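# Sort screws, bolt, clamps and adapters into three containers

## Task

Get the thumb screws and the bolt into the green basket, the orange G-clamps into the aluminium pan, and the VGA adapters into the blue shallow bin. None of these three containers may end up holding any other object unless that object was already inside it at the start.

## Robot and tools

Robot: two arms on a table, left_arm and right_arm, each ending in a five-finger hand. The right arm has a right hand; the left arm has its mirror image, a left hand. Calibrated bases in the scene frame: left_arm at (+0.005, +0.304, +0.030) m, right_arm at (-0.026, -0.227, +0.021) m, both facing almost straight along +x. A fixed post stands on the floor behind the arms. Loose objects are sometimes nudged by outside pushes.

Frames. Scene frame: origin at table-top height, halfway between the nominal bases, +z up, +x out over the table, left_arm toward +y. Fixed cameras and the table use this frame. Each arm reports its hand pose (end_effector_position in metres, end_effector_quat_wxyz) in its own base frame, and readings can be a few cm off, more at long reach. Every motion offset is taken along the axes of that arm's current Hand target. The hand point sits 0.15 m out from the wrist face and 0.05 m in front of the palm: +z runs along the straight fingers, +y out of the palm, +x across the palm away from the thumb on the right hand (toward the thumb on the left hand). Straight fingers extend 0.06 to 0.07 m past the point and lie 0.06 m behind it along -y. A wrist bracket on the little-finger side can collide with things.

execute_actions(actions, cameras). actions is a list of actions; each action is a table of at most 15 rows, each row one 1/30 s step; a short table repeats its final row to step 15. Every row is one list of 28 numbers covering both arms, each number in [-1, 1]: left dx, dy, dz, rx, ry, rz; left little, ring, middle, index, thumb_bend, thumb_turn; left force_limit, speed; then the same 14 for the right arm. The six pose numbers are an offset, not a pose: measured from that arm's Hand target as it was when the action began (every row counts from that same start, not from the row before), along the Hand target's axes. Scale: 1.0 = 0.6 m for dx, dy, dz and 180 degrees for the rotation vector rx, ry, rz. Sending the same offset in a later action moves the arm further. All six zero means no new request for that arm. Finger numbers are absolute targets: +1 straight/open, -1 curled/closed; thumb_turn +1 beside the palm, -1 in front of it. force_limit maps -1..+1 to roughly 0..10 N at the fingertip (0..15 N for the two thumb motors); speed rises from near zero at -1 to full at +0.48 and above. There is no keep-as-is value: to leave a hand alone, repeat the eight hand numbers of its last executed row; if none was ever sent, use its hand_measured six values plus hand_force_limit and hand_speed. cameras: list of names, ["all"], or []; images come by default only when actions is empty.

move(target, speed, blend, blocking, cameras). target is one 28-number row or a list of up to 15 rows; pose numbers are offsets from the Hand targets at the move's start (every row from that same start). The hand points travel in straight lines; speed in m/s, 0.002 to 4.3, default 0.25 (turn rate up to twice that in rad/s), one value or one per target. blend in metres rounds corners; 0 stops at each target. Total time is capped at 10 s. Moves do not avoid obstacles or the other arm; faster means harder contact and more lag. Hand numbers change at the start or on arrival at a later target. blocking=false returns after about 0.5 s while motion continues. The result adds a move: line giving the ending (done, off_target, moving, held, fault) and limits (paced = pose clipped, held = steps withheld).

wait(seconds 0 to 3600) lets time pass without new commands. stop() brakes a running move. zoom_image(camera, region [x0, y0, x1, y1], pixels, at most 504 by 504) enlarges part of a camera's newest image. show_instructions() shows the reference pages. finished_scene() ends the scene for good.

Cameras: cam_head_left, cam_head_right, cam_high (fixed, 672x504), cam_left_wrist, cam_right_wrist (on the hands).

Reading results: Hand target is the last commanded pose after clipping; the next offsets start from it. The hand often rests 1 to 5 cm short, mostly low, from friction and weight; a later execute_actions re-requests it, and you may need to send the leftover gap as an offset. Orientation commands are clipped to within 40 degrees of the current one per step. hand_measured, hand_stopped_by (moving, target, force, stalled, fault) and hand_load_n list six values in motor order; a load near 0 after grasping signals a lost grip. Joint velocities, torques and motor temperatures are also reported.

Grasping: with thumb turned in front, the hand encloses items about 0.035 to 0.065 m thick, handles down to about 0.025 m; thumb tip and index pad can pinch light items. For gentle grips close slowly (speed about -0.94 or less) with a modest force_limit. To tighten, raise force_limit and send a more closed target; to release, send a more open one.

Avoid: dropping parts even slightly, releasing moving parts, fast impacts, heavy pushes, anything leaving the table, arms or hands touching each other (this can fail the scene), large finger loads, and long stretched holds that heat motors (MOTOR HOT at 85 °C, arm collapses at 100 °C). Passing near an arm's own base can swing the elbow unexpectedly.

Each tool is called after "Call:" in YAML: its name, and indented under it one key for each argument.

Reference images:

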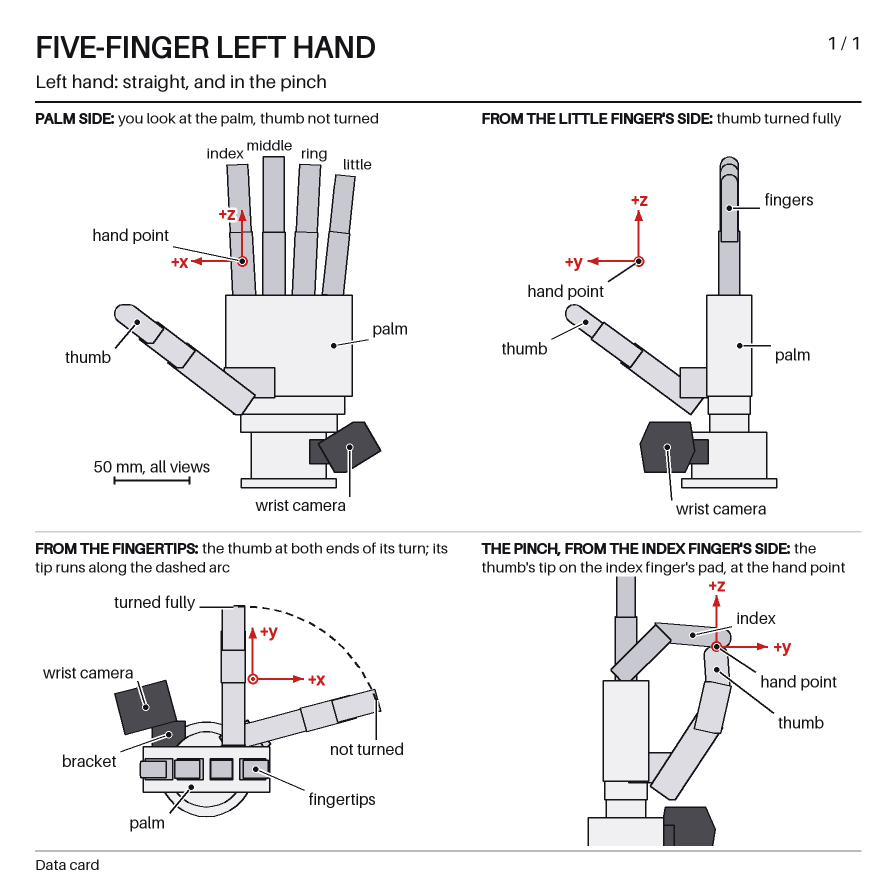

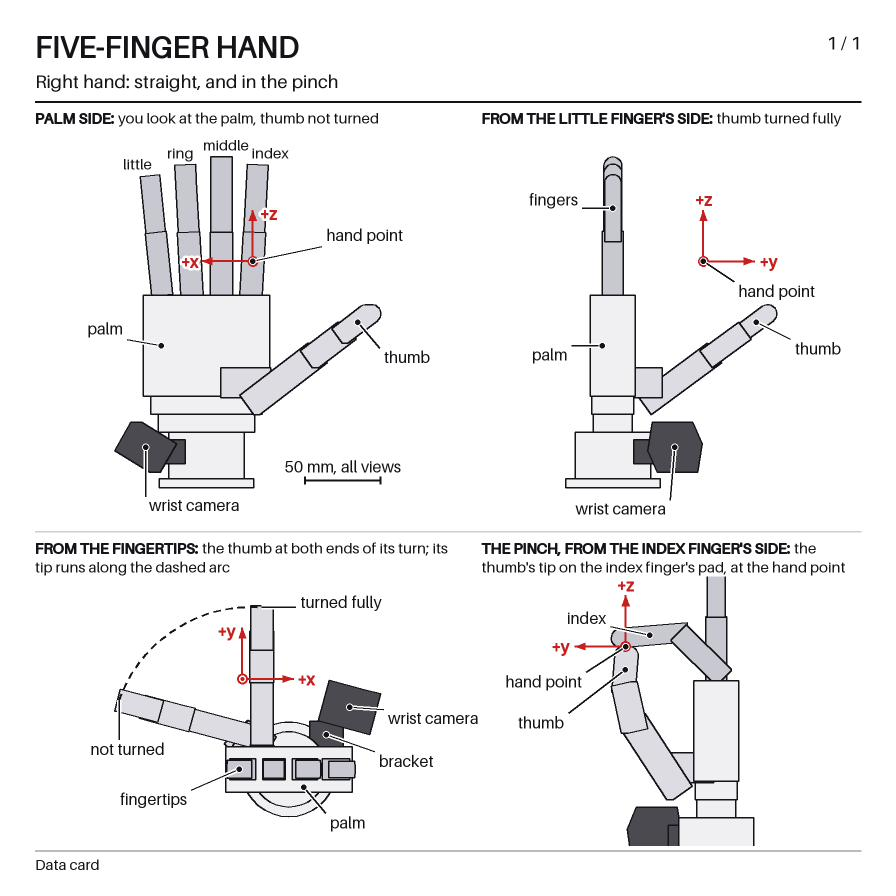

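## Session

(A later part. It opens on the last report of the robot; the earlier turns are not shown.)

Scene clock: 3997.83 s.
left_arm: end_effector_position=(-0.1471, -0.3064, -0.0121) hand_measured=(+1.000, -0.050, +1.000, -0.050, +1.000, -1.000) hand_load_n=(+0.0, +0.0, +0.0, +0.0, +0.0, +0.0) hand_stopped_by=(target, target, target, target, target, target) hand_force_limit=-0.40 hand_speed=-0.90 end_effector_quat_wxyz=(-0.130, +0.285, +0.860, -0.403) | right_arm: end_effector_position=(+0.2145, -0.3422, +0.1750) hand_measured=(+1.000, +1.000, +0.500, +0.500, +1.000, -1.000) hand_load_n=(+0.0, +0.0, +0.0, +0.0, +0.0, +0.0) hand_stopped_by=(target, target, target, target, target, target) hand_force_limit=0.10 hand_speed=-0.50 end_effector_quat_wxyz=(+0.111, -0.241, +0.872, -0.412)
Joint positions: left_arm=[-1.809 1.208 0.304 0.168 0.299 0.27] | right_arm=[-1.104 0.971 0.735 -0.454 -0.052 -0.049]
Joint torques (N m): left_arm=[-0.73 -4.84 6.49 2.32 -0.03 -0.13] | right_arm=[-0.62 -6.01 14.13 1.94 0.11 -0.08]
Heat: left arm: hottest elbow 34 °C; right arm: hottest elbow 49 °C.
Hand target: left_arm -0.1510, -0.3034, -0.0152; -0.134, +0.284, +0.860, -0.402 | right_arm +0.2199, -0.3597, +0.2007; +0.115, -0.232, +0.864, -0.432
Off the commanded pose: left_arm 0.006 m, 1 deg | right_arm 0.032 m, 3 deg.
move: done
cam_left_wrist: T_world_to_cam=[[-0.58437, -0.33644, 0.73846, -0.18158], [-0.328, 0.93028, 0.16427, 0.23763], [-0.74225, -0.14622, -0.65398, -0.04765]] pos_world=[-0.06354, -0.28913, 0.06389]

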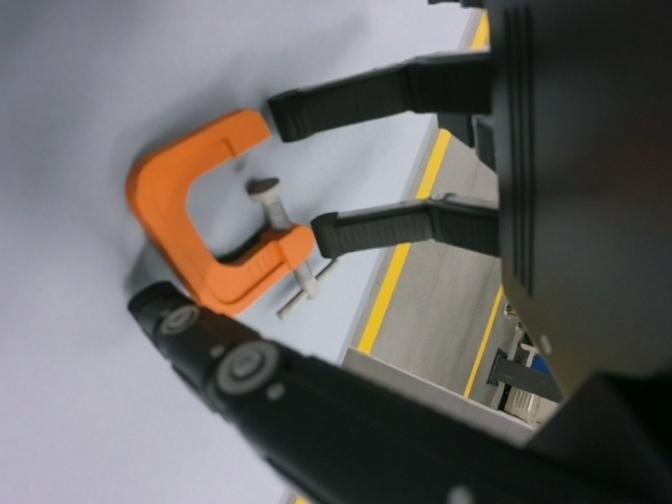

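Call:
move:
  target: [0,0.0013,0.0011,0,0,0,1,-0.07,1,-0.07,0.9,-1,0.1,-0.92,0,0,0,0,0,0,1,1,0.5,0.5,1,-1,0.1,-0.5]
  speed: 0.05

Call:
move:
  target: [0,0,0,0,0,0,1,-0.07,1,-0.07,0.6,-1,0.4,-0.94,0,0,0,0,0,0,1,1,0.5,0.5,1,-1,0.1,-0.5]
  speed: 0.05
  cameras: ["cam_left_wrist"]

Call:
zoom_image:
  camera: "cam_left_wrist"
  region: [120, 80, 400, 340]

Scene clock: 4008.03 s.
left_arm: end_effector_position=(-0.1473, -0.3074, -0.0118) hand_measured=(+1.000, -0.070, +1.000, -0.070, +0.900, -1.000) hand_load_n=(+0.0, +0.0, +0.0, +0.0, +0.0, +0.0) hand_stopped_by=(target, target, target, target, target, target) hand_force_limit=0.10 hand_speed=-0.92 end_effector_quat_wxyz=(-0.129, +0.285, +0.859, -0.405) | right_arm: end_effector_position=(+0.2145, -0.3422, +0.1750) hand_measured=(+1.000, +1.000, +0.500, +0.500, +1.000, -1.000) hand_load_n=(+0.0, +0.0, +0.0, +0.0, +0.0, +0.0) hand_stopped_by=(target, target, target, target, target, target) hand_force_limit=0.10 hand_speed=-0.50 end_effector_quat_wxyz=(+0.111, -0.241, +0.872, -0.412)
Joint positions: left_arm=[-1.809 1.21 0.304 0.174 0.299 0.27] | right_arm=[-1.104 0.971 0.735 -0.454 -0.052 -0.049]
Joint torques (N m): left_arm=[-0.03 -4.6 6.48 2.4 -0.01 -0.13] | right_arm=[-0.32 -6.07 14.06 1.76 0.1 -0.05]
Heat: left arm: hottest elbow 34 °C; right arm: hottest elbow 49 °C.
Hand target: left_arm -0.1511, -0.3035, -0.0161; -0.134, +0.284, +0.860, -0.402 | right_arm +0.2199, -0.3597, +0.2007; +0.115, -0.232, +0.864, -0.432
Off the commanded pose: left_arm 0.007 m, 1 deg | right_arm 0.032 m, 3 deg.
move: done

Scene clock: 4010.47 s.
left_arm: end_effector_position=(-0.1473, -0.3073, -0.0120) hand_measured=(+1.000, -0.070, +1.000, -0.070, +0.712, -1.000) hand_load_n=(+0.0, +2.0, +0.0, +5.5, +10.0, +0.0) hand_stopped_by=(target, target, target, target, force, target) hand_force_limit=0.40 hand_speed=-0.94 end_effector_quat_wxyz=(-0.129, +0.285, +0.859, -0.405) | right_arm: end_effector_position=(+0.2145, -0.3422, +0.1750) hand_measured=(+1.000, +1.000, +0.500, +0.500, +1.000, -1.000) hand_load_n=(+0.0, +0.0, +0.0, +0.0, +0.0, +0.0) hand_stopped_by=(target, target, target, target, target, target) hand_force_limit=0.10 hand_speed=-0.50 end_effector_quat_wxyz=(+0.111, -0.241, +0.872, -0.412)
Joint positions: left_arm=[-1.809 1.21 0.304 0.174 0.298 0.269] | right_arm=[-1.104 0.971 0.735 -0.454 -0.052 -0.049]
Joint torques (N m): left_arm=[-0.32 -4.95 6.26 2.5 -0.04 -0.17] | right_arm=[-0.56 -6.18 13.98 1.87 0.07 -0.06]
Heat: left arm: hottest elbow 34 °C; right arm: hottest elbow 49 °C.
Hand target: left_arm -0.1511, -0.3035, -0.0161; -0.134, +0.284, +0.860, -0.402 | right_arm +0.2199, -0.3597, +0.2007; +0.115, -0.232, +0.864, -0.432
Off the commanded pose: left_arm 0.007 m, 1 deg | right_arm 0.032 m, 3 deg.
move: done
cam_left_wrist: T_world_to_cam=[[-0.58356, -0.3344, 0.74002, -0.18139], [-0.32836, 0.93063, 0.16159, 0.23847], [-0.74272, -0.1487, -0.65288, -0.04872]] pos_world=[-0.06374, -0.28983, 0.06389]

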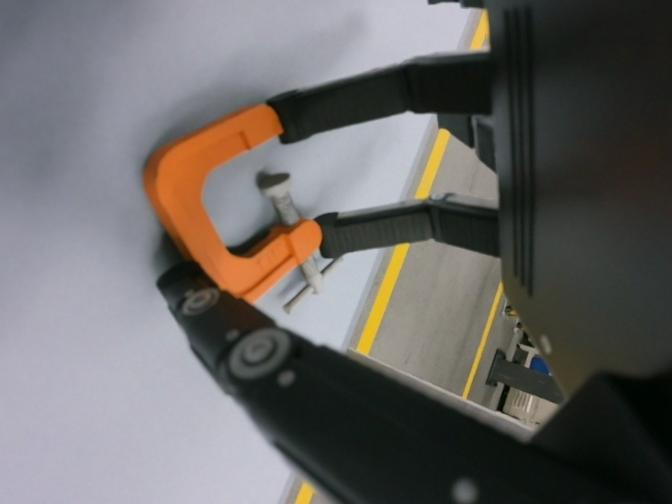

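Scaled by 1.800.

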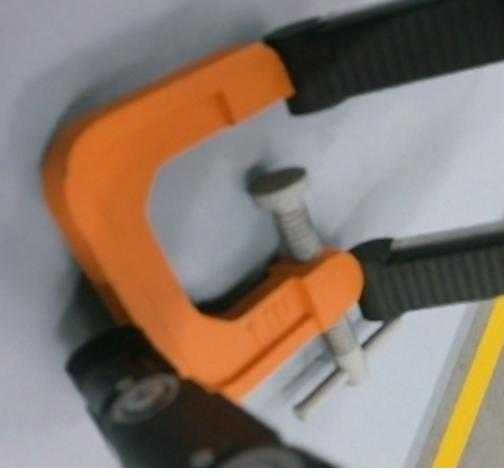

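Call:
move:
  target: [0,-0.0064,-0.0053,0,0,0,1,-0.07,1,-0.07,0.6,-1,0.4,-0.94,0,0,0,0,0,0,1,1,0.5,0.5,1,-1,0.1,-0.5]
  speed: 0.03

Scene clock: 4019.67 s.
left_arm: end_effector_position=(-0.1472, -0.3075, -0.0117) hand_measured=(+1.000, -0.070, +1.000, -0.070, +0.712, -1.000) hand_load_n=(+0.0, +2.0, +0.0, +6.0, +10.0, +0.0) hand_stopped_by=(target, target, target, target, force, target) hand_force_limit=0.40 hand_speed=-0.94 end_effector_quat_wxyz=(-0.129, +0.285, +0.859, -0.405) | right_arm: end_effector_position=(+0.2145, -0.3422, +0.1750) hand_measured=(+1.000, +1.000, +0.500, +0.500, +1.000, -1.000) hand_load_n=(+0.0, +0.0, +0.0, -0.5, +0.0, +0.0) hand_stopped_by=(target, target, target, target, target, target) hand_force_limit=0.10 hand_speed=-0.50 end_effector_quat_wxyz=(+0.111, -0.241, +0.872, -0.412)
Joint positions: left_arm=[-1.809 1.209 0.304 0.174 0.298 0.269] | right_arm=[-1.104 0.971 0.735 -0.454 -0.052 -0.049]
Joint torques (N m): left_arm=[-0.73 -6.18 6.93 1.33 -0.03 -0.11] | right_arm=[-0.44 -6.36 14.23 1.87 0.12 -0.06]
Heat: left arm: hottest elbow 34 °C; right arm: hottest elbow 49 °C.
Hand target: left_arm -0.1510, -0.3035, -0.0111; -0.134, +0.284, +0.860, -0.402 | right_arm +0.2199, -0.3597, +0.2007; +0.115, -0.232, +0.864, -0.432
Off the commanded pose: left_arm 0.006 m, 1 deg | right_arm 0.032 m, 3 deg.
move: done

Call:
move:
  target: [-0.0013,-0.0084,-0.0030,0,0,0,1,-0.07,1,-0.07,0.6,-1,0.4,-0.94,0,0,0,0,0,0,1,1,0.5,0.5,1,-1,0.1,-0.5]
  speed: 0.03

Scene clock: 4027.97 s.
left_arm: end_effector_position=(-0.1464, -0.3040, -0.0111) hand_measured=(+1.000, -0.070, +1.000, -0.070, +0.712, -1.000) hand_load_n=(+0.0, +2.0, +0.0, +6.0, +9.5, +0.0) hand_stopped_by=(target, target, target, target, force, target) hand_force_limit=0.40 hand_speed=-0.94 end_effector_quat_wxyz=(-0.130, +0.285, +0.861, -0.400) | right_arm: end_effector_position=(+0.2145, -0.3422, +0.1750) hand_measured=(+1.000, +1.000, +0.500, +0.500, +1.000, -1.000) hand_load_n=(+0.0, +0.0, +0.0, +0.0, +0.0, +0.0) hand_stopped_by=(target, target, target, target, target, target) hand_force_limit=0.10 hand_speed=-0.50 end_effector_quat_wxyz=(+0.111, -0.241, +0.872, -0.412)
Joint positions: left_arm=[-1.809 1.196 0.304 0.149 0.298 0.269] | right_arm=[-1.104 0.971 0.735 -0.454 -0.052 -0.049]
Joint torques (N m): left_arm=[-0.56 -5.71 7.92 1.52 0.02 -0.15] | right_arm=[-0.09 -6.07 14.12 1.83 0.09 -0.08]
Heat: left arm: hottest elbow 34 °C; right arm: hottest elbow 49 °C.
Hand target: left_arm -0.1515, -0.3054, -0.0062; -0.134, +0.284, +0.860, -0.402 | right_arm +0.2199, -0.3597, +0.2007; +0.115, -0.232, +0.864, -0.432
Off the commanded pose: left_arm 0.007 m, 1 deg | right_arm 0.032 m, 3 deg.
move: done

Call:
move:
  target: [-0.0013,-0.0084,-0.0030,0.004,0,0,1,-0.07,1,-0.07,0.6,-1,0.4,-0.94,0,0,0,0,0,0,1,1,0.5,0.5,1,-1,0.1,-0.5]
  speed: 0.03
  cameras: ["cam_left_wrist"]

Scene clock: 4042.37 s.
left_arm: end_effector_position=(-0.1468, -0.3049, -0.0071) hand_measured=(+1.000, -0.070, +1.000, -0.070, +0.712, -1.000) hand_load_n=(-0.5, +2.0, +0.0, +6.5, +10.0, +0.0) hand_stopped_by=(target, target, target, target, force, target) hand_force_limit=0.40 hand_speed=-0.94 end_effector_quat_wxyz=(-0.130, +0.285, +0.859, -0.405) | right_arm: end_effector_position=(+0.2145, -0.3422, +0.1750) hand_measured=(+1.000, +1.000, +0.500, +0.500, +1.000, -1.000) hand_load_n=(+0.0, +0.0, +0.0, +0.0, +0.0, +0.0) hand_stopped_by=(target, target, target, target, target, target) hand_force_limit=0.10 hand_speed=-0.50 end_effector_quat_wxyz=(+0.111, -0.241, +0.872, -0.412)
Joint positions: left_arm=[-1.809 1.181 0.304 0.144 0.298 0.268] | right_arm=[-1.104 0.971 0.735 -0.454 -0.052 -0.049]
Joint torques (N m): left_arm=[-0.26 -5.71 8.23 1.32 0.18 -0.09] | right_arm=[-0.5 -6.01 14.02 1.81 0.1 -0.05]
Heat: left arm: hottest elbow 34 °C; right arm: hottest elbow 49 °C.
Hand target: left_arm -0.1520, -0.3074, -0.0012; -0.135, +0.283, +0.858, -0.407 | right_arm +0.2199, -0.3597, +0.2007; +0.115, -0.232, +0.864, -0.432
Off the commanded pose: left_arm 0.008 m, 1 deg | right_arm 0.032 m, 3 deg.
move: done
cam_left_wrist: T_world_to_cam=[[-0.58252, -0.33541, 0.74038, -0.18405], [-0.3291, 0.93021, 0.16248, 0.23543], [-0.74321, -0.14901, -0.65226, -0.04495]] pos_world=[-0.06314, -0.28743, 0.06869]

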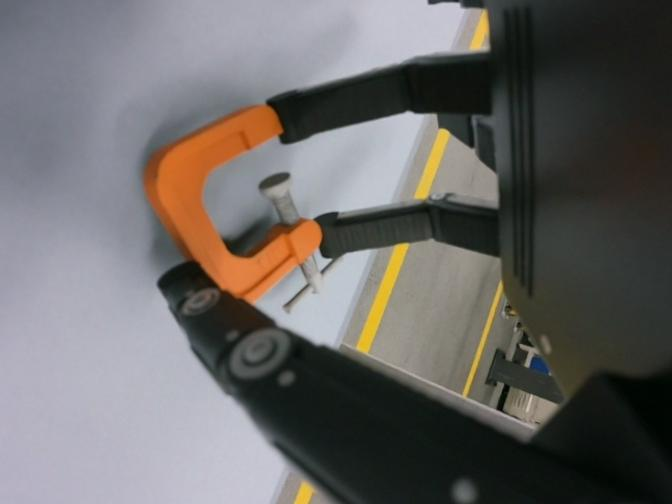

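Call:
move:
  target: [-0.0019,-0.0158,-0.0071,0.004,0,0,1,-0.07,1,-0.07,0.6,-1,0.4,-0.94,0,0,0,0,0,0,1,1,0.5,0.5,1,-1,0.1,-0.5]
  speed: 0.03
  cameras: ["cam_left_wrist"]

Scene clock: 4053.33 s.
left_arm: end_effector_position=(-0.1473, -0.3021, -0.0013) hand_measured=(+1.000, -0.070, +1.000, -0.070, +0.712, -1.000) hand_load_n=(-0.5, +2.0, +0.0, +6.0, +10.0, +0.0) hand_stopped_by=(target, target, target, target, force, target) hand_force_limit=0.40 hand_speed=-0.94 end_effector_quat_wxyz=(-0.133, +0.285, +0.858, -0.405) | right_arm: end_effector_position=(+0.2145, -0.3422, +0.1750) hand_measured=(+1.000, +1.000, +0.500, +0.500, +1.000, -1.000) hand_load_n=(+0.0, +0.0, +0.0, +0.0, +0.0, +0.0) hand_stopped_by=(target, target, target, target, target, target) hand_force_limit=0.10 hand_speed=-0.50 end_effector_quat_wxyz=(+0.111, -0.241, +0.872, -0.412)
Joint positions: left_arm=[-1.809 1.149 0.304 0.114 0.304 0.267] | right_arm=[-1.104 0.971 0.735 -0.454 -0.052 -0.049]
Joint torques (N m): left_arm=[0.15 -5.83 9.57 1.33 0.22 -0.15] | right_arm=[-0.56 -6.36 14.12 1.81 0.09 -0.05]
Heat: left arm: hottest elbow 34 °C; right arm: hottest elbow 49 °C.
Hand target: left_arm -0.1527, -0.3102, +0.0089; -0.137, +0.282, +0.855, -0.413 | right_arm +0.2199, -0.3597, +0.2007; +0.115, -0.232, +0.864, -0.432
Off the commanded pose: left_arm 0.014 m, 1 deg | right_arm 0.032 m, 3 deg.
move: off_target (left_arm)
cam_left_wrist: T_world_to_cam=[[-0.58005, -0.33294, 0.74343, -0.1866], [-0.32471, 0.93152, 0.16382, 0.23265], [-0.74706, -0.14638, -0.64844, -0.04089]] pos_world=[-0.06324, -0.28483, 0.07409]

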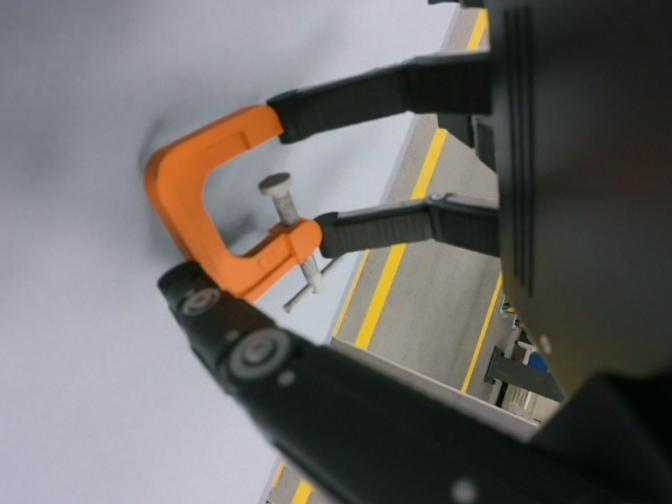

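Call:
move:
  target: [0,-0.077,-0.064,0,0,0,1,-0.07,1,-0.07,0.6,-1,0.4,-0.94,0,0,0,0,0,0,1,1,0.5,0.5,1,-1,0.1,-0.5]
  speed: 0.05
  cameras: ["cam_left_wrist"]

Scene clock: 4060.07 s.
left_arm: end_effector_position=(-0.1459, -0.2946, +0.0486) hand_measured=(+1.000, -0.070, +1.000, -0.070, +0.712, -1.000) hand_load_n=(+0.0, +2.0, +0.0, +6.5, +10.0, +0.0) hand_stopped_by=(target, target, target, target, force, target) hand_force_limit=0.40 hand_speed=-0.94 end_effector_quat_wxyz=(-0.134, +0.285, +0.862, -0.397) | right_arm: end_effector_position=(+0.2145, -0.3422, +0.1750) hand_measured=(+1.000, +1.000, +0.500, +0.500, +1.000, -1.000) hand_load_n=(+0.0, +0.0, +0.0, +0.0, +0.0, +0.0) hand_stopped_by=(target, target, target, target, target, target) hand_force_limit=0.10 hand_speed=-0.50 end_effector_quat_wxyz=(+0.111, -0.241, +0.872, -0.412)
Joint positions: left_arm=[-1.809 0.956 0.379 -0.173 0.306 0.267] | right_arm=[-1.104 0.971 0.735 -0.454 -0.052 -0.049]
Joint torques (N m): left_arm=[0.15 -4.78 12.77 1.22 0.16 -0.09] | right_arm=[-1.2 -6.24 14.15 1.73 0.11 -0.08]
Heat: left arm: hottest elbow 34 °C; right arm: hottest elbow 49 °C.
Hand target: left_arm -0.1517, -0.3092, +0.0689; -0.137, +0.282, +0.855, -0.412 | right_arm +0.2199, -0.3597, +0.2007; +0.115, -0.232, +0.864, -0.432
Off the commanded pose: left_arm 0.026 m, 2 deg | right_arm 0.032 m, 3 deg.
move: off_target (left_arm)
cam_left_wrist: T_world_to_cam=[[-0.58281, -0.3458, 0.73536, -0.22417], [-0.32396, 0.92879, 0.18001, 0.21653], [-0.74524, -0.13332, -0.65334, -0.00206]] pos_world=[-0.06204, -0.2789, 0.12452]

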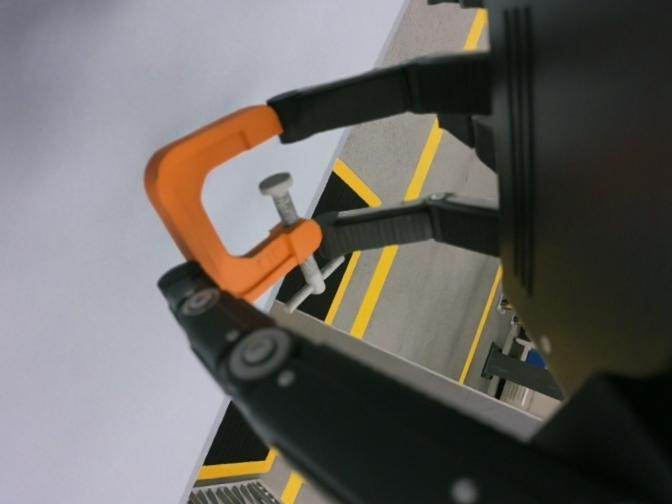

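Call:
execute_actions:
  actions: []
  cameras: ["cam_high","cam_head_left"]

Call:
zoom_image:
  camera: "cam_high"
  region: [230, 0, 672, 260]

Scene clock: 4147.63 s.
left_arm: end_effector_position=(-0.1459, -0.2946, +0.0486) hand_measured=(+1.000, -0.070, +1.000, -0.070, +0.712, -1.000) hand_load_n=(+0.0, +2.0, +0.0, +6.5, +10.0, +0.0) hand_stopped_by=(target, target, target, target, force, target) hand_force_limit=0.40 hand_speed=-0.94 end_effector_quat_wxyz=(-0.134, +0.285, +0.862, -0.397) | right_arm: end_effector_position=(+0.2145, -0.3422, +0.1750) hand_measured=(+1.000, +1.000, +0.500, +0.500, +1.000, -1.000) hand_load_n=(+0.0, +0.0, +0.0, +0.0, +0.0, +0.0) hand_stopped_by=(target, target, target, target, target, target) hand_force_limit=0.10 hand_speed=-0.50 end_effector_quat_wxyz=(+0.111, -0.241, +0.872, -0.412)
Joint positions: left_arm=[-1.809 0.956 0.379 -0.173 0.306 0.267] | right_arm=[-1.104 0.971 0.735 -0.454 -0.052 -0.049]
Joint velocities: within noise
Joint torques (N m): left_arm=[-0.09 -4.66 12.83 1.22 0.24 -0.1] | right_arm=[-0.97 -6.07 14.22 1.85 0.12 -0.08]
Motor temperatures (°C): left_arm=[26 24 36 24 25 24] | right_arm=[24 25 50 25 24 25]
Heat: left arm: hottest elbow 36 °C; right arm: hottest elbow 50 °C.
Hand target: left_arm -0.1517, -0.3092, +0.0689; -0.137, +0.282, +0.855, -0.412 | right_arm +0.2199, -0.3597, +0.2007; +0.115, -0.232, +0.864, -0.432
Off the commanded pose: left_arm 0.026 m, 2 deg | right_arm 0.032 m, 3 deg.
Images, in order (width x height): cam_head_left 672x504, cam_high 672x504.

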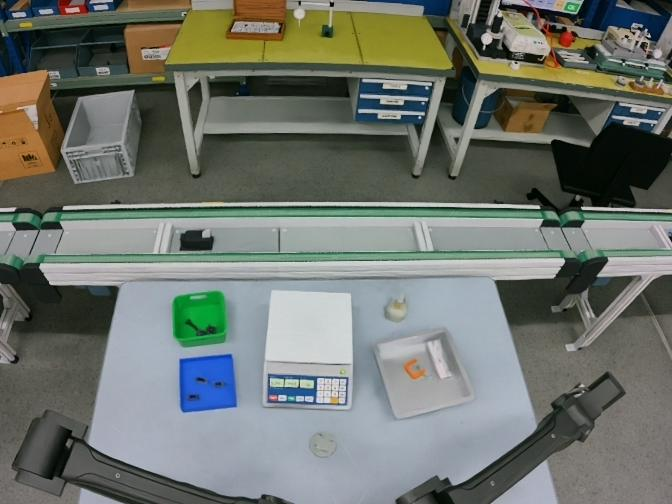

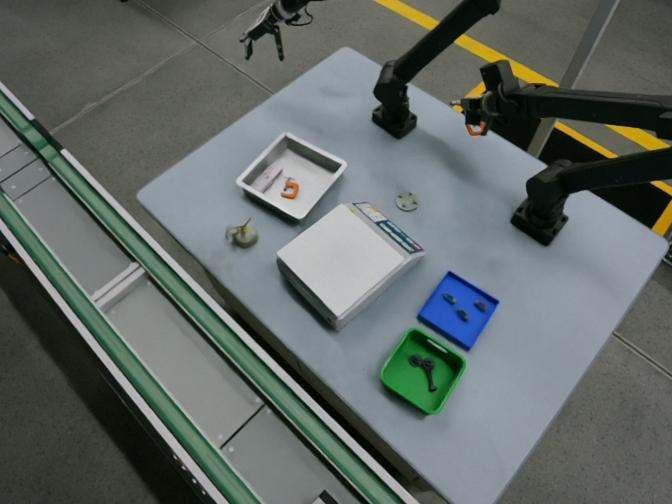

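Scaled by 1.140.

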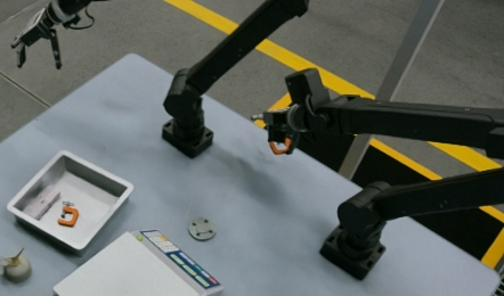

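Call:
move:
  target:
    - [-0.0035,-0.0652,-0.0815,0,0,0,1,-0.07,1,-0.07,0.6,-1,0.4,-0.94,0,0,0,0,0,0,1,1,0.5,0.5,1,-1,0.1,-0.5]
    - [-0.2140,0.0048,-0.1698,0,-0.0936,-0.0742,1,-0.07,1,-0.07,0.6,-1,0.4,-0.94,0,0,0,0,0,0,1,1,0.5,0.5,1,-1,0.1,-0.5]
  speed: 0.1
  blend: [0.03,0]
  cameras: ["cam_left_wrist","cam_high"]

Scene clock: 4191.97 s.
left_arm: end_effector_position=(-0.0072, -0.3065, +0.1092) hand_measured=(+1.000, -0.070, +1.000, -0.070, +0.712, -1.000) hand_load_n=(+0.0, +2.0, +0.0, +6.5, +10.0, +0.0) hand_stopped_by=(target, target, target, target, force, target) hand_force_limit=0.40 hand_speed=-0.94 end_effector_quat_wxyz=(-0.067, +0.112, +0.900, -0.415) | right_arm: end_effector_position=(+0.2145, -0.3422, +0.1750) hand_measured=(+1.000, +1.000, +0.500, +0.500, +1.000, -1.000) hand_load_n=(+0.0, +0.0, +0.0, +0.0, +0.0, +0.0) hand_stopped_by=(target, target, target, target, target, target) hand_force_limit=0.10 hand_speed=-0.50 end_effector_quat_wxyz=(+0.111, -0.241, +0.872, -0.412)
Joint positions: left_arm=[-1.312 0.777 0.478 -0.48 0.405 0.336] | right_arm=[-1.104 0.971 0.735 -0.454 -0.052 -0.049]
Joint torques (N m): left_arm=[1.55 -1.67 14.24 1.44 0.28 0.16] | right_arm=[-0.56 -5.95 14.08 1.87 0.11 -0.05]
Heat: left arm: hottest elbow 38 °C; right arm: hottest elbow 50 °C.
Hand target: left_arm +0.0001, -0.3203, +0.1298; -0.058, +0.117, +0.893, -0.431 | right_arm +0.2199, -0.3597, +0.2007; +0.115, -0.232, +0.864, -0.432
Off the commanded pose: left_arm 0.026 m, 2 deg | right_arm 0.032 m, 3 deg.
move: off_target (left_arm)
cam_left_wrist: T_world_to_cam=[[-0.39568, -0.53922, 0.74343, -0.25084], [-0.64186, 0.74133, 0.19608, 0.20008], [-0.65686, -0.39959, -0.63943, 0.05676]] pos_world=[0.06646, -0.2609, 0.18354]
Images, in order (width x height): cam_high 672x504, cam_left_wrist 672x504.

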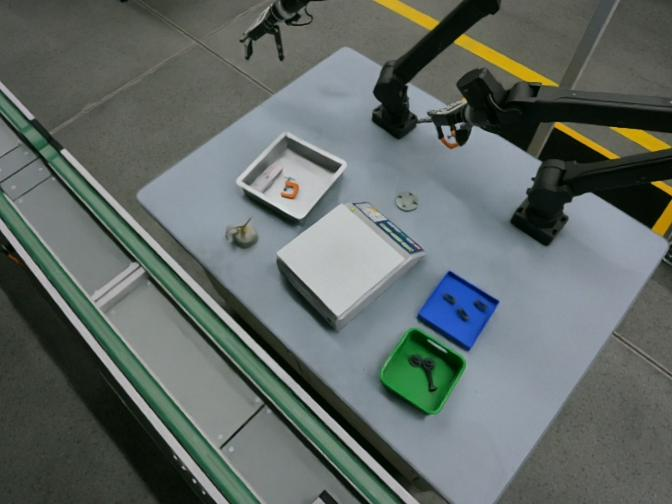

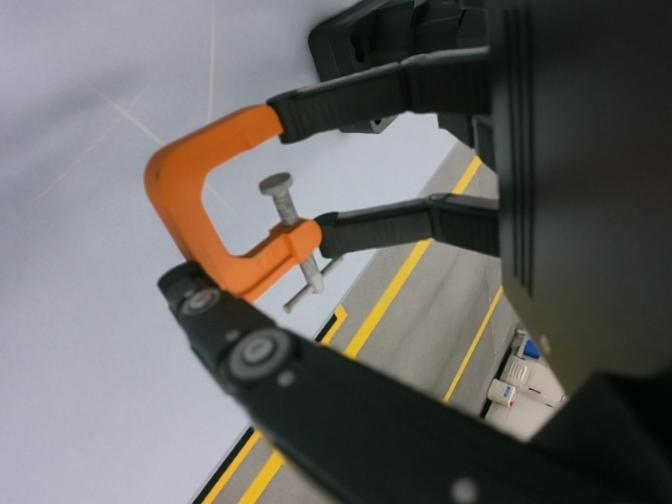

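Call:
move:
  target:
    - [-0.2048,0.0321,-0.0673,0,-0.1089,-0.0862,1,-0.07,1,-0.07,0.6,-1,0.4,-0.94,0,0,0,0,0,0,1,1,0.5,0.5,1,-1,0.1,-0.5]
    - [-0.3695,-0.0826,0.0505,0,-0.196,-0.1553,1,-0.07,1,-0.07,0.6,-1,0.4,-0.94,0,0,0,0,0,0,1,1,0.5,0.5,1,-1,0.1,-0.5]
  speed: 0.1
  blend: [0.03,0]
  cameras: ["cam_left_wrist","cam_high","cam_head_left"]

Scene clock: 4214.77 s.
left_arm: end_effector_position=(+0.1957, -0.4078, +0.1270) hand_measured=(+1.000, -0.070, +1.000, -0.070, +0.712, -1.000) hand_load_n=(+0.0, +2.0, +0.0, +6.5, +9.5, +0.0) hand_stopped_by=(target, target, target, target, force, target) hand_force_limit=0.40 hand_speed=-0.94 end_effector_quat_wxyz=(+0.111, -0.234, +0.882, -0.394) | right_arm: end_effector_position=(+0.2145, -0.3422, +0.1750) hand_measured=(+1.000, +1.000, +0.500, +0.500, +1.000, -1.000) hand_load_n=(+0.0, +0.0, +0.0, +0.0, +0.0, +0.0) hand_stopped_by=(target, target, target, target, target, target) hand_force_limit=0.10 hand_speed=-0.50 end_effector_quat_wxyz=(+0.111, -0.241, +0.872, -0.412)
Joint positions: left_arm=[-1.062 1.185 0.764 -0.307 -0.019 -0.002] | right_arm=[-1.104 0.971 0.735 -0.454 -0.052 -0.049]
Joint torques (N m): left_arm=[-1.03 -8.35 13.83 2.5 -0.2 -0.09] | right_arm=[-0.67 -6.07 14.11 1.84 0.09 -0.08]
Motor temperatures (°C): left_arm=[26 24 42 24 25 24] | right_arm=[24 25 50 25 24 25]
Heat: left arm: hottest elbow 42 °C; right arm: hottest elbow 50 °C.
Hand target: left_arm +0.2000, -0.4304, +0.1492; +0.112, -0.233, +0.870, -0.419 | right_arm +0.2199, -0.3597, +0.2007; +0.115, -0.232, +0.864, -0.432
Off the commanded pose: left_arm 0.032 m, 3 deg | right_arm 0.032 m, 3 deg.
move: off_target (left_arm)
cam_left_wrist: T_world_to_cam=[[0.08525, -0.69136, 0.71747, -0.39122], [-0.98191, 0.06391, 0.17826, 0.19455], [-0.16909, -0.71968, -0.6734, -0.06072]] pos_world=[0.21411, -0.32661, 0.20511]
Images, in order (width x height): cam_head_left 672x504, cam_high 672x504, cam_left_wrist 672x504.

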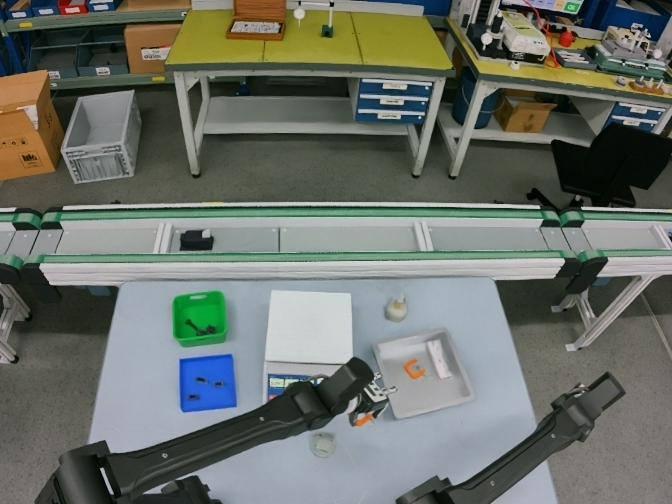

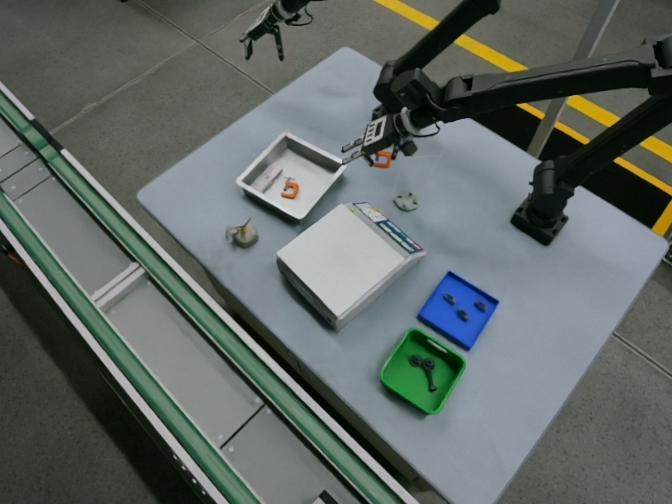

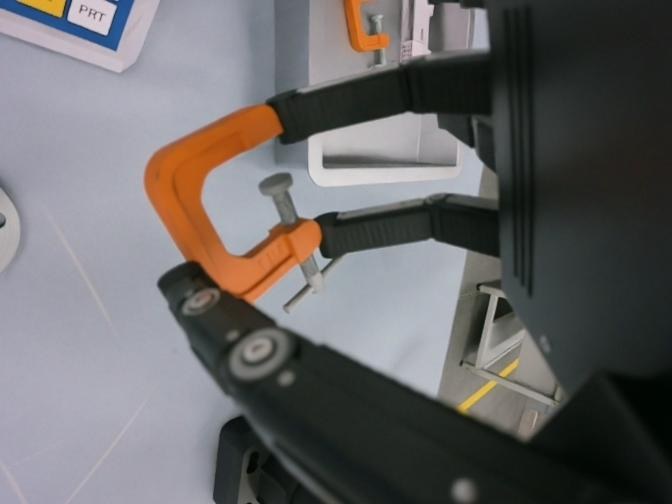

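Call:
zoom_image:
  camera: "cam_left_wrist"
  region: [280, 0, 500, 190]

Call:
zoom_image:
  camera: "cam_high"
  region: [220, 110, 430, 240]

Scaled by 2.291.

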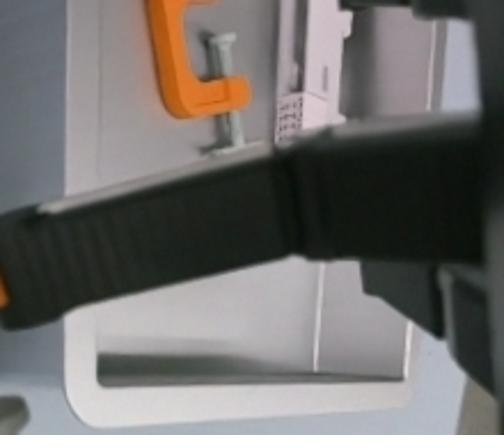

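Scaled by 2.400.

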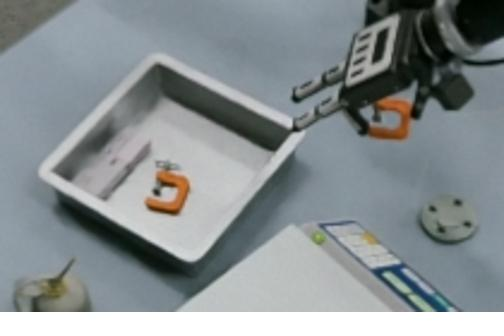

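Call:
move:
  target: [-0.0065,-0.1764,0.2201,0,-0.1089,-0.0862,1,-0.07,1,-0.07,0.6,-1,0.4,-0.94,0,0,0,0,0,0,1,1,0.5,0.5,1,-1,0.1,-0.5]
  speed: 0.1
  cameras: ["cam_left_wrist","cam_high","cam_head_left"]

Scene clock: 4280.50 s.
left_arm: end_effector_position=(+0.2898, -0.5568, +0.1359) hand_measured=(+1.000, -0.070, +1.000, -0.070, +0.712, -1.000) hand_load_n=(+0.0, +2.0, +0.0, +6.5, +10.0, +0.0) hand_stopped_by=(target, target, target, target, force, target) hand_force_limit=0.40 hand_speed=-0.94 end_effector_quat_wxyz=(+0.206, -0.414, +0.805, -0.372) | right_arm: end_effector_position=(+0.2145, -0.3422, +0.1750) hand_measured=(+1.000, +1.000, +0.500, +0.500, +1.000, -1.000) hand_load_n=(+0.0, +0.0, +0.0, +0.0, +0.0, +0.0) hand_stopped_by=(target, target, target, target, target, target) hand_force_limit=0.10 hand_speed=-0.50 end_effector_quat_wxyz=(+0.111, -0.241, +0.872, -0.412)
Joint positions: left_arm=[-1.143 1.629 1.236 -0.379 -0.416 -0.345] | right_arm=[-1.104 0.971 0.735 -0.454 -0.052 -0.049]
Joint torques (N m): left_arm=[-0.62 -16.38 13.82 1.46 -0.46 -0.13] | right_arm=[-0.32 -6.59 14.16 1.7 0.09 -0.09]
Heat: left arm: hottest elbow 45 °C; right arm: hottest elbow 50 °C.
Hand target: left_arm +0.2882, -0.5751, +0.1498; +0.201, -0.416, +0.799, -0.385 | right_arm +0.2199, -0.3597, +0.2007; +0.115, -0.232, +0.864, -0.432
Off the commanded pose: left_arm 0.023 m, 2 deg | right_arm 0.032 m, 3 deg.
move: off_target (left_arm)
cam_left_wrist: T_world_to_cam=[[0.34313, -0.5828, 0.73662, -0.52551], [-0.92288, -0.35512, 0.14893, 0.04842], [0.17479, -0.73092, -0.6597, -0.25378]] pos_world=[0.26936, -0.47456, 0.21247]
Images, in order (width x height): cam_head_left 672x504, cam_high 672x504, cam_left_wrist 672x504.

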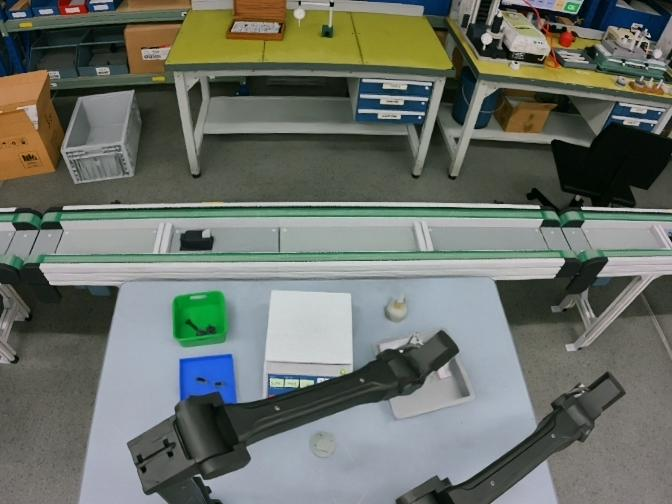

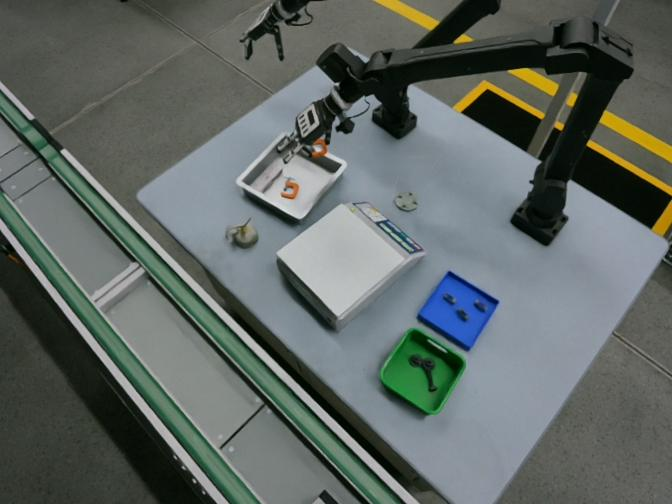

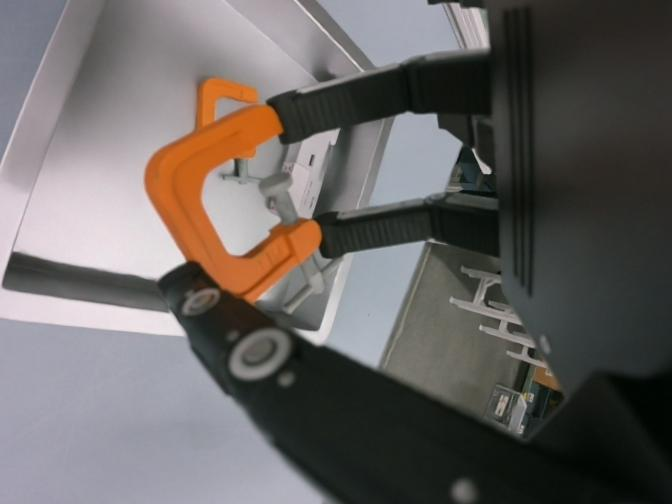

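Call:
move:
  target: [0,0.1176,0.0932,0,0,0,1,-0.07,1,-0.07,0.6,-1,0.4,-0.94,0,0,0,0,0,0,1,1,0.5,0.5,1,-1,0.1,-0.5]
  speed: 0.08
  cameras: ["cam_left_wrist","cam_high"]

Call:
zoom_image:
  camera: "cam_high"
  region: [220, 80, 430, 240]

Scene clock: 4299.10 s.
left_arm: end_effector_position=(+0.2949, -0.5678, +0.0643) hand_measured=(+1.000, -0.070, +1.000, -0.070, +0.712, -1.000) hand_load_n=(+0.0, +2.0, +0.0, +6.5, +10.0, +0.0) hand_stopped_by=(target, target, target, target, force, target) hand_force_limit=0.40 hand_speed=-0.94 end_effector_quat_wxyz=(+0.205, -0.415, +0.801, -0.379) | right_arm: end_effector_position=(+0.2145, -0.3422, +0.1750) hand_measured=(+1.000, +1.000, +0.500, +0.500, +1.000, -1.000) hand_load_n=(+0.0, +0.0, +0.0, +0.0, +0.0, +0.0) hand_stopped_by=(target, target, target, target, target, target) hand_force_limit=0.10 hand_speed=-0.50 end_effector_quat_wxyz=(+0.111, -0.241, +0.872, -0.412)
Joint positions: left_arm=[-1.143 1.74 1.165 -0.181 -0.416 -0.346] | right_arm=[-1.104 0.971 0.735 -0.454 -0.052 -0.049]
Joint torques (N m): left_arm=[-0.5 -16.85 8.49 2.29 -0.47 -0.15] | right_arm=[-0.85 -6.42 13.93 1.88 0.09 -0.06]
Heat: left arm: hottest elbow 44 °C; right arm: hottest elbow 50 °C.
Hand target: left_arm +0.2881, -0.5749, +0.0598; +0.201, -0.416, +0.799, -0.385 | right_arm +0.2199, -0.3597, +0.2007; +0.115, -0.232, +0.864, -0.432
Off the commanded pose: left_arm 0.011 m, 1 deg | right_arm 0.032 m, 3 deg.
move: off_target (left_arm)
cam_left_wrist: T_world_to_cam=[[0.33905, -0.57142, 0.74734, -0.47401], [-0.92345, -0.35386, 0.14839, 0.06076], [0.17966, -0.74045, -0.64766, -0.31754]] pos_world=[0.27387, -0.48448, 0.13957]
Images, in order (width x height): cam_high 672x504, cam_left_wrist 672x504.

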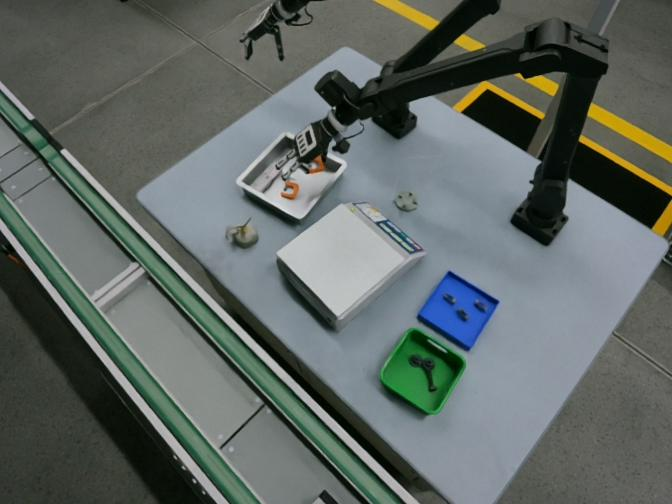

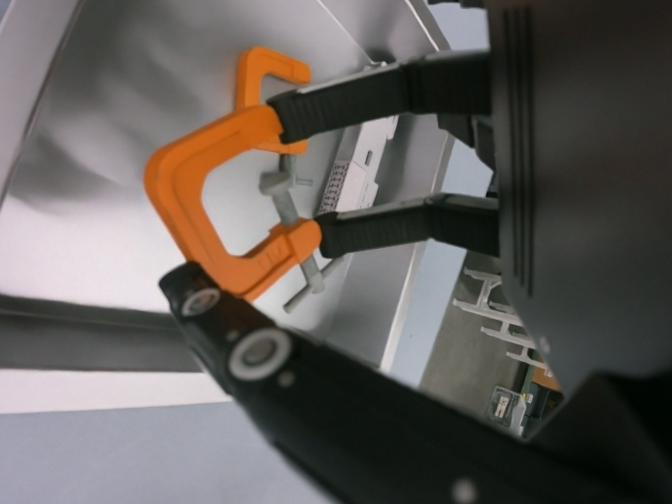

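Scaled by 2.400.

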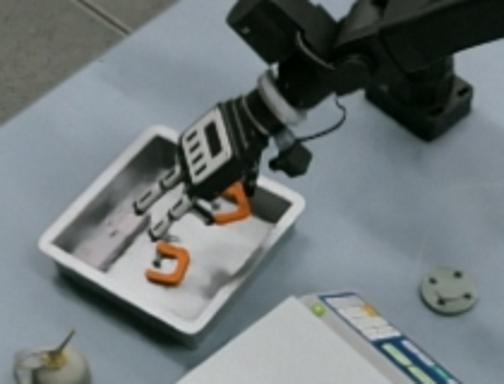

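Call:
move:
  target: [0,0.0523,0.0414,0,0,0,1,-0.07,1,-0.07,0.6,-1,0.4,-0.94,0,0,0,0,0,0,1,1,0.5,0.5,1,-1,0.1,-0.5]
  speed: 0.06
  cameras: ["cam_left_wrist","cam_high"]

Call:
zoom_image:
  camera: "cam_high"
  region: [220, 80, 430, 240]

Scene clock: 4323.73 s.
left_arm: end_effector_position=(+0.2951, -0.5683, +0.0250) hand_measured=(+1.000, -0.070, +1.000, -0.070, +0.712, -1.000) hand_load_n=(+0.0, +2.0, +0.0, +6.5, +10.0, +0.0) hand_stopped_by=(target, target, target, target, force, target) hand_force_limit=0.40 hand_speed=-0.94 end_effector_quat_wxyz=(+0.205, -0.415, +0.801, -0.380) | right_arm: end_effector_position=(+0.2145, -0.3422, +0.1750) hand_measured=(+1.000, +1.000, +0.500, +0.500, +1.000, -1.000) hand_load_n=(+0.0, +0.0, +0.0, +0.0, +0.0, +0.0) hand_stopped_by=(target, target, target, target, target, target) hand_force_limit=0.10 hand_speed=-0.50 end_effector_quat_wxyz=(+0.111, -0.241, +0.872, -0.412)
Joint positions: left_arm=[-1.143 1.803 1.128 -0.081 -0.416 -0.346] | right_arm=[-1.104 0.971 0.735 -0.454 -0.052 -0.049]
Joint torques (N m): left_arm=[-0.67 -17.73 8.2 2.44 -0.4 -0.15] | right_arm=[-0.15 -6.48 14.23 1.91 0.11 -0.08]
Heat: left arm: hottest elbow 40 °C; right arm: hottest elbow 50 °C.
Hand target: left_arm +0.2879, -0.5747, +0.0198; +0.201, -0.416, +0.799, -0.385 | right_arm +0.2199, -0.3597, +0.2007; +0.115, -0.232, +0.864, -0.432
Off the commanded pose: left_arm 0.011 m, 1 deg | right_arm 0.032 m, 3 deg.
move: off_target (left_arm)
cam_left_wrist: T_world_to_cam=[[0.33863, -0.5707, 0.74809, -0.44452], [-0.92355, -0.35365, 0.14827, 0.06675], [0.17995, -0.7411, -0.64683, -0.34395]] pos_world=[0.27407, -0.48498, 0.10017]
Images, in order (width x height): cam_high 672x504, cam_left_wrist 672x504.

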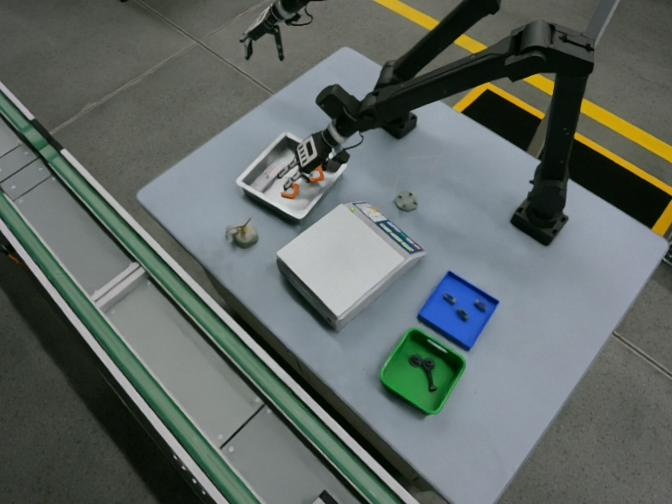

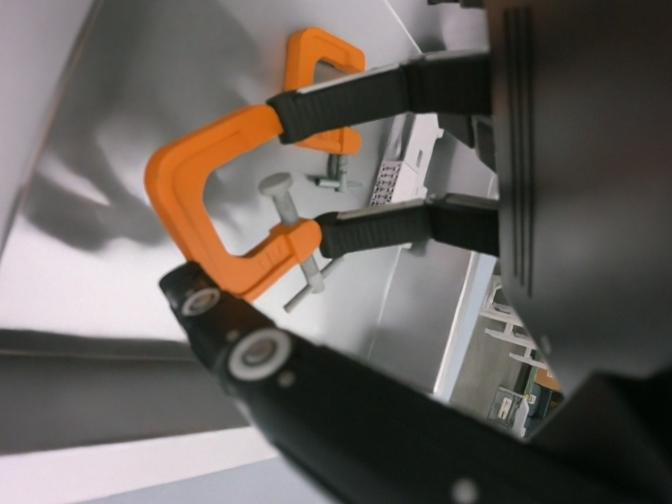

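Scaled by 2.400.

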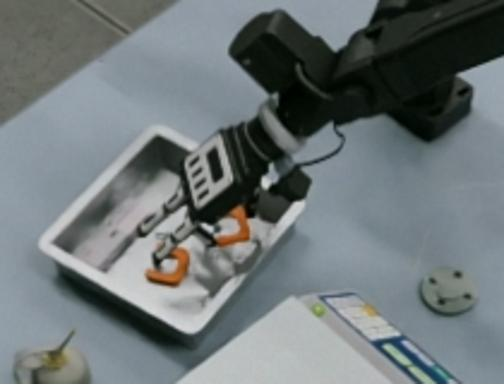

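Call:
move:
  target: [0,0.0350,0.0277,0,0,0,1,-0.07,1,-0.07,0.6,-1,0.4,-0.94,0,0,0,0,0,0,1,1,0.5,0.5,1,-1,0.1,-0.5]
  speed: 0.05
  cameras: ["cam_left_wrist","cam_high"]

Call:
zoom_image:
  camera: "cam_high"
  region: [220, 80, 430, 240]

Scene clock: 4332.83 s.
left_arm: end_effector_position=(+0.2952, -0.5685, -0.0023) hand_measured=(+1.000, -0.070, +1.000, -0.070, +0.712, -1.000) hand_load_n=(-0.5, +2.0, +0.0, +6.5, +10.0, +0.0) hand_stopped_by=(target, target, target, target, force, target) hand_force_limit=0.40 hand_speed=-0.94 end_effector_quat_wxyz=(+0.205, -0.415, +0.801, -0.380) | right_arm: end_effector_position=(+0.2145, -0.3422, +0.1750) hand_measured=(+1.000, +1.000, +0.500, +0.500, +1.000, -1.000) hand_load_n=(+0.0, +0.0, +0.0, +0.0, +0.0, +0.0) hand_stopped_by=(target, target, target, target, target, target) hand_force_limit=0.10 hand_speed=-0.50 end_effector_quat_wxyz=(+0.111, -0.241, +0.872, -0.412)
Joint positions: left_arm=[-1.143 1.851 1.11 -0.015 -0.416 -0.346] | right_arm=[-1.104 0.971 0.735 -0.454 -0.052 -0.049]
Joint torques (N m): left_arm=[-0.56 -18.49 7.91 2.36 -0.43 -0.13] | right_arm=[-0.44 -6.12 14.11 1.74 0.11 -0.11]
Heat: left arm: hottest elbow 39 °C; right arm: hottest elbow 50 °C.
Hand target: left_arm +0.2879, -0.5747, -0.0071; +0.201, -0.416, +0.799, -0.385 | right_arm +0.2199, -0.3597, +0.2007; +0.115, -0.232, +0.864, -0.432
Off the commanded pose: left_arm 0.011 m, 1 deg | right_arm 0.032 m, 3 deg.
move: off_target (left_arm)
cam_left_wrist: T_world_to_cam=[[0.33888, -0.57114, 0.74763, -0.4245], [-0.9235, -0.35376, 0.14835, 0.07075], [0.17975, -0.74071, -0.64733, -0.36149]] pos_world=[0.27417, -0.48518, 0.07287]
Images, in order (width x height): cam_high 672x504, cam_left_wrist 672x504.

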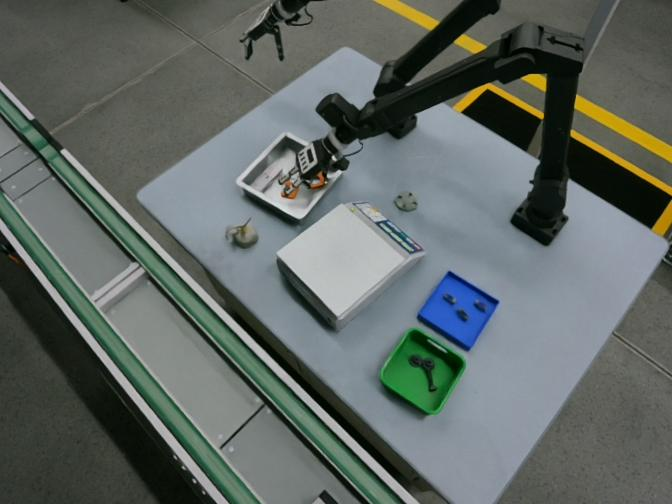

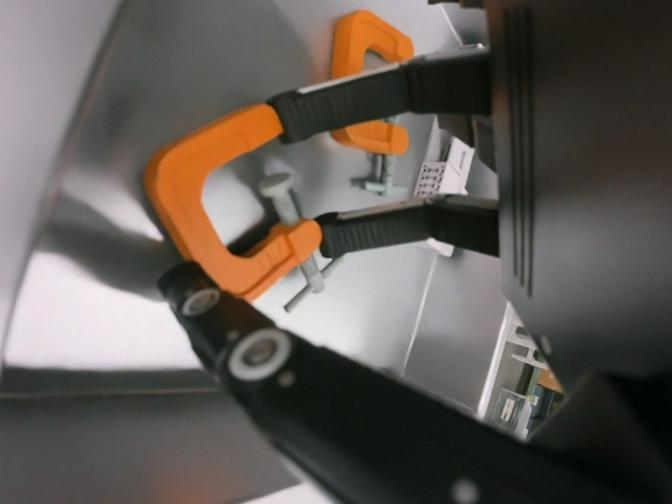

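Scaled by 2.400.

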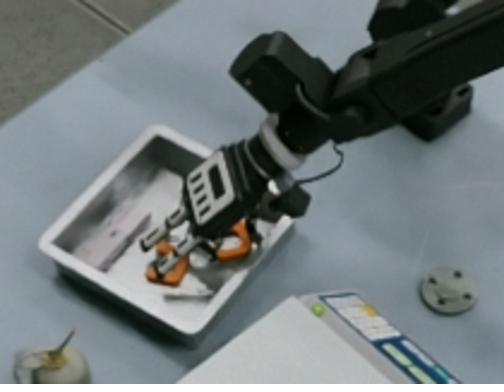

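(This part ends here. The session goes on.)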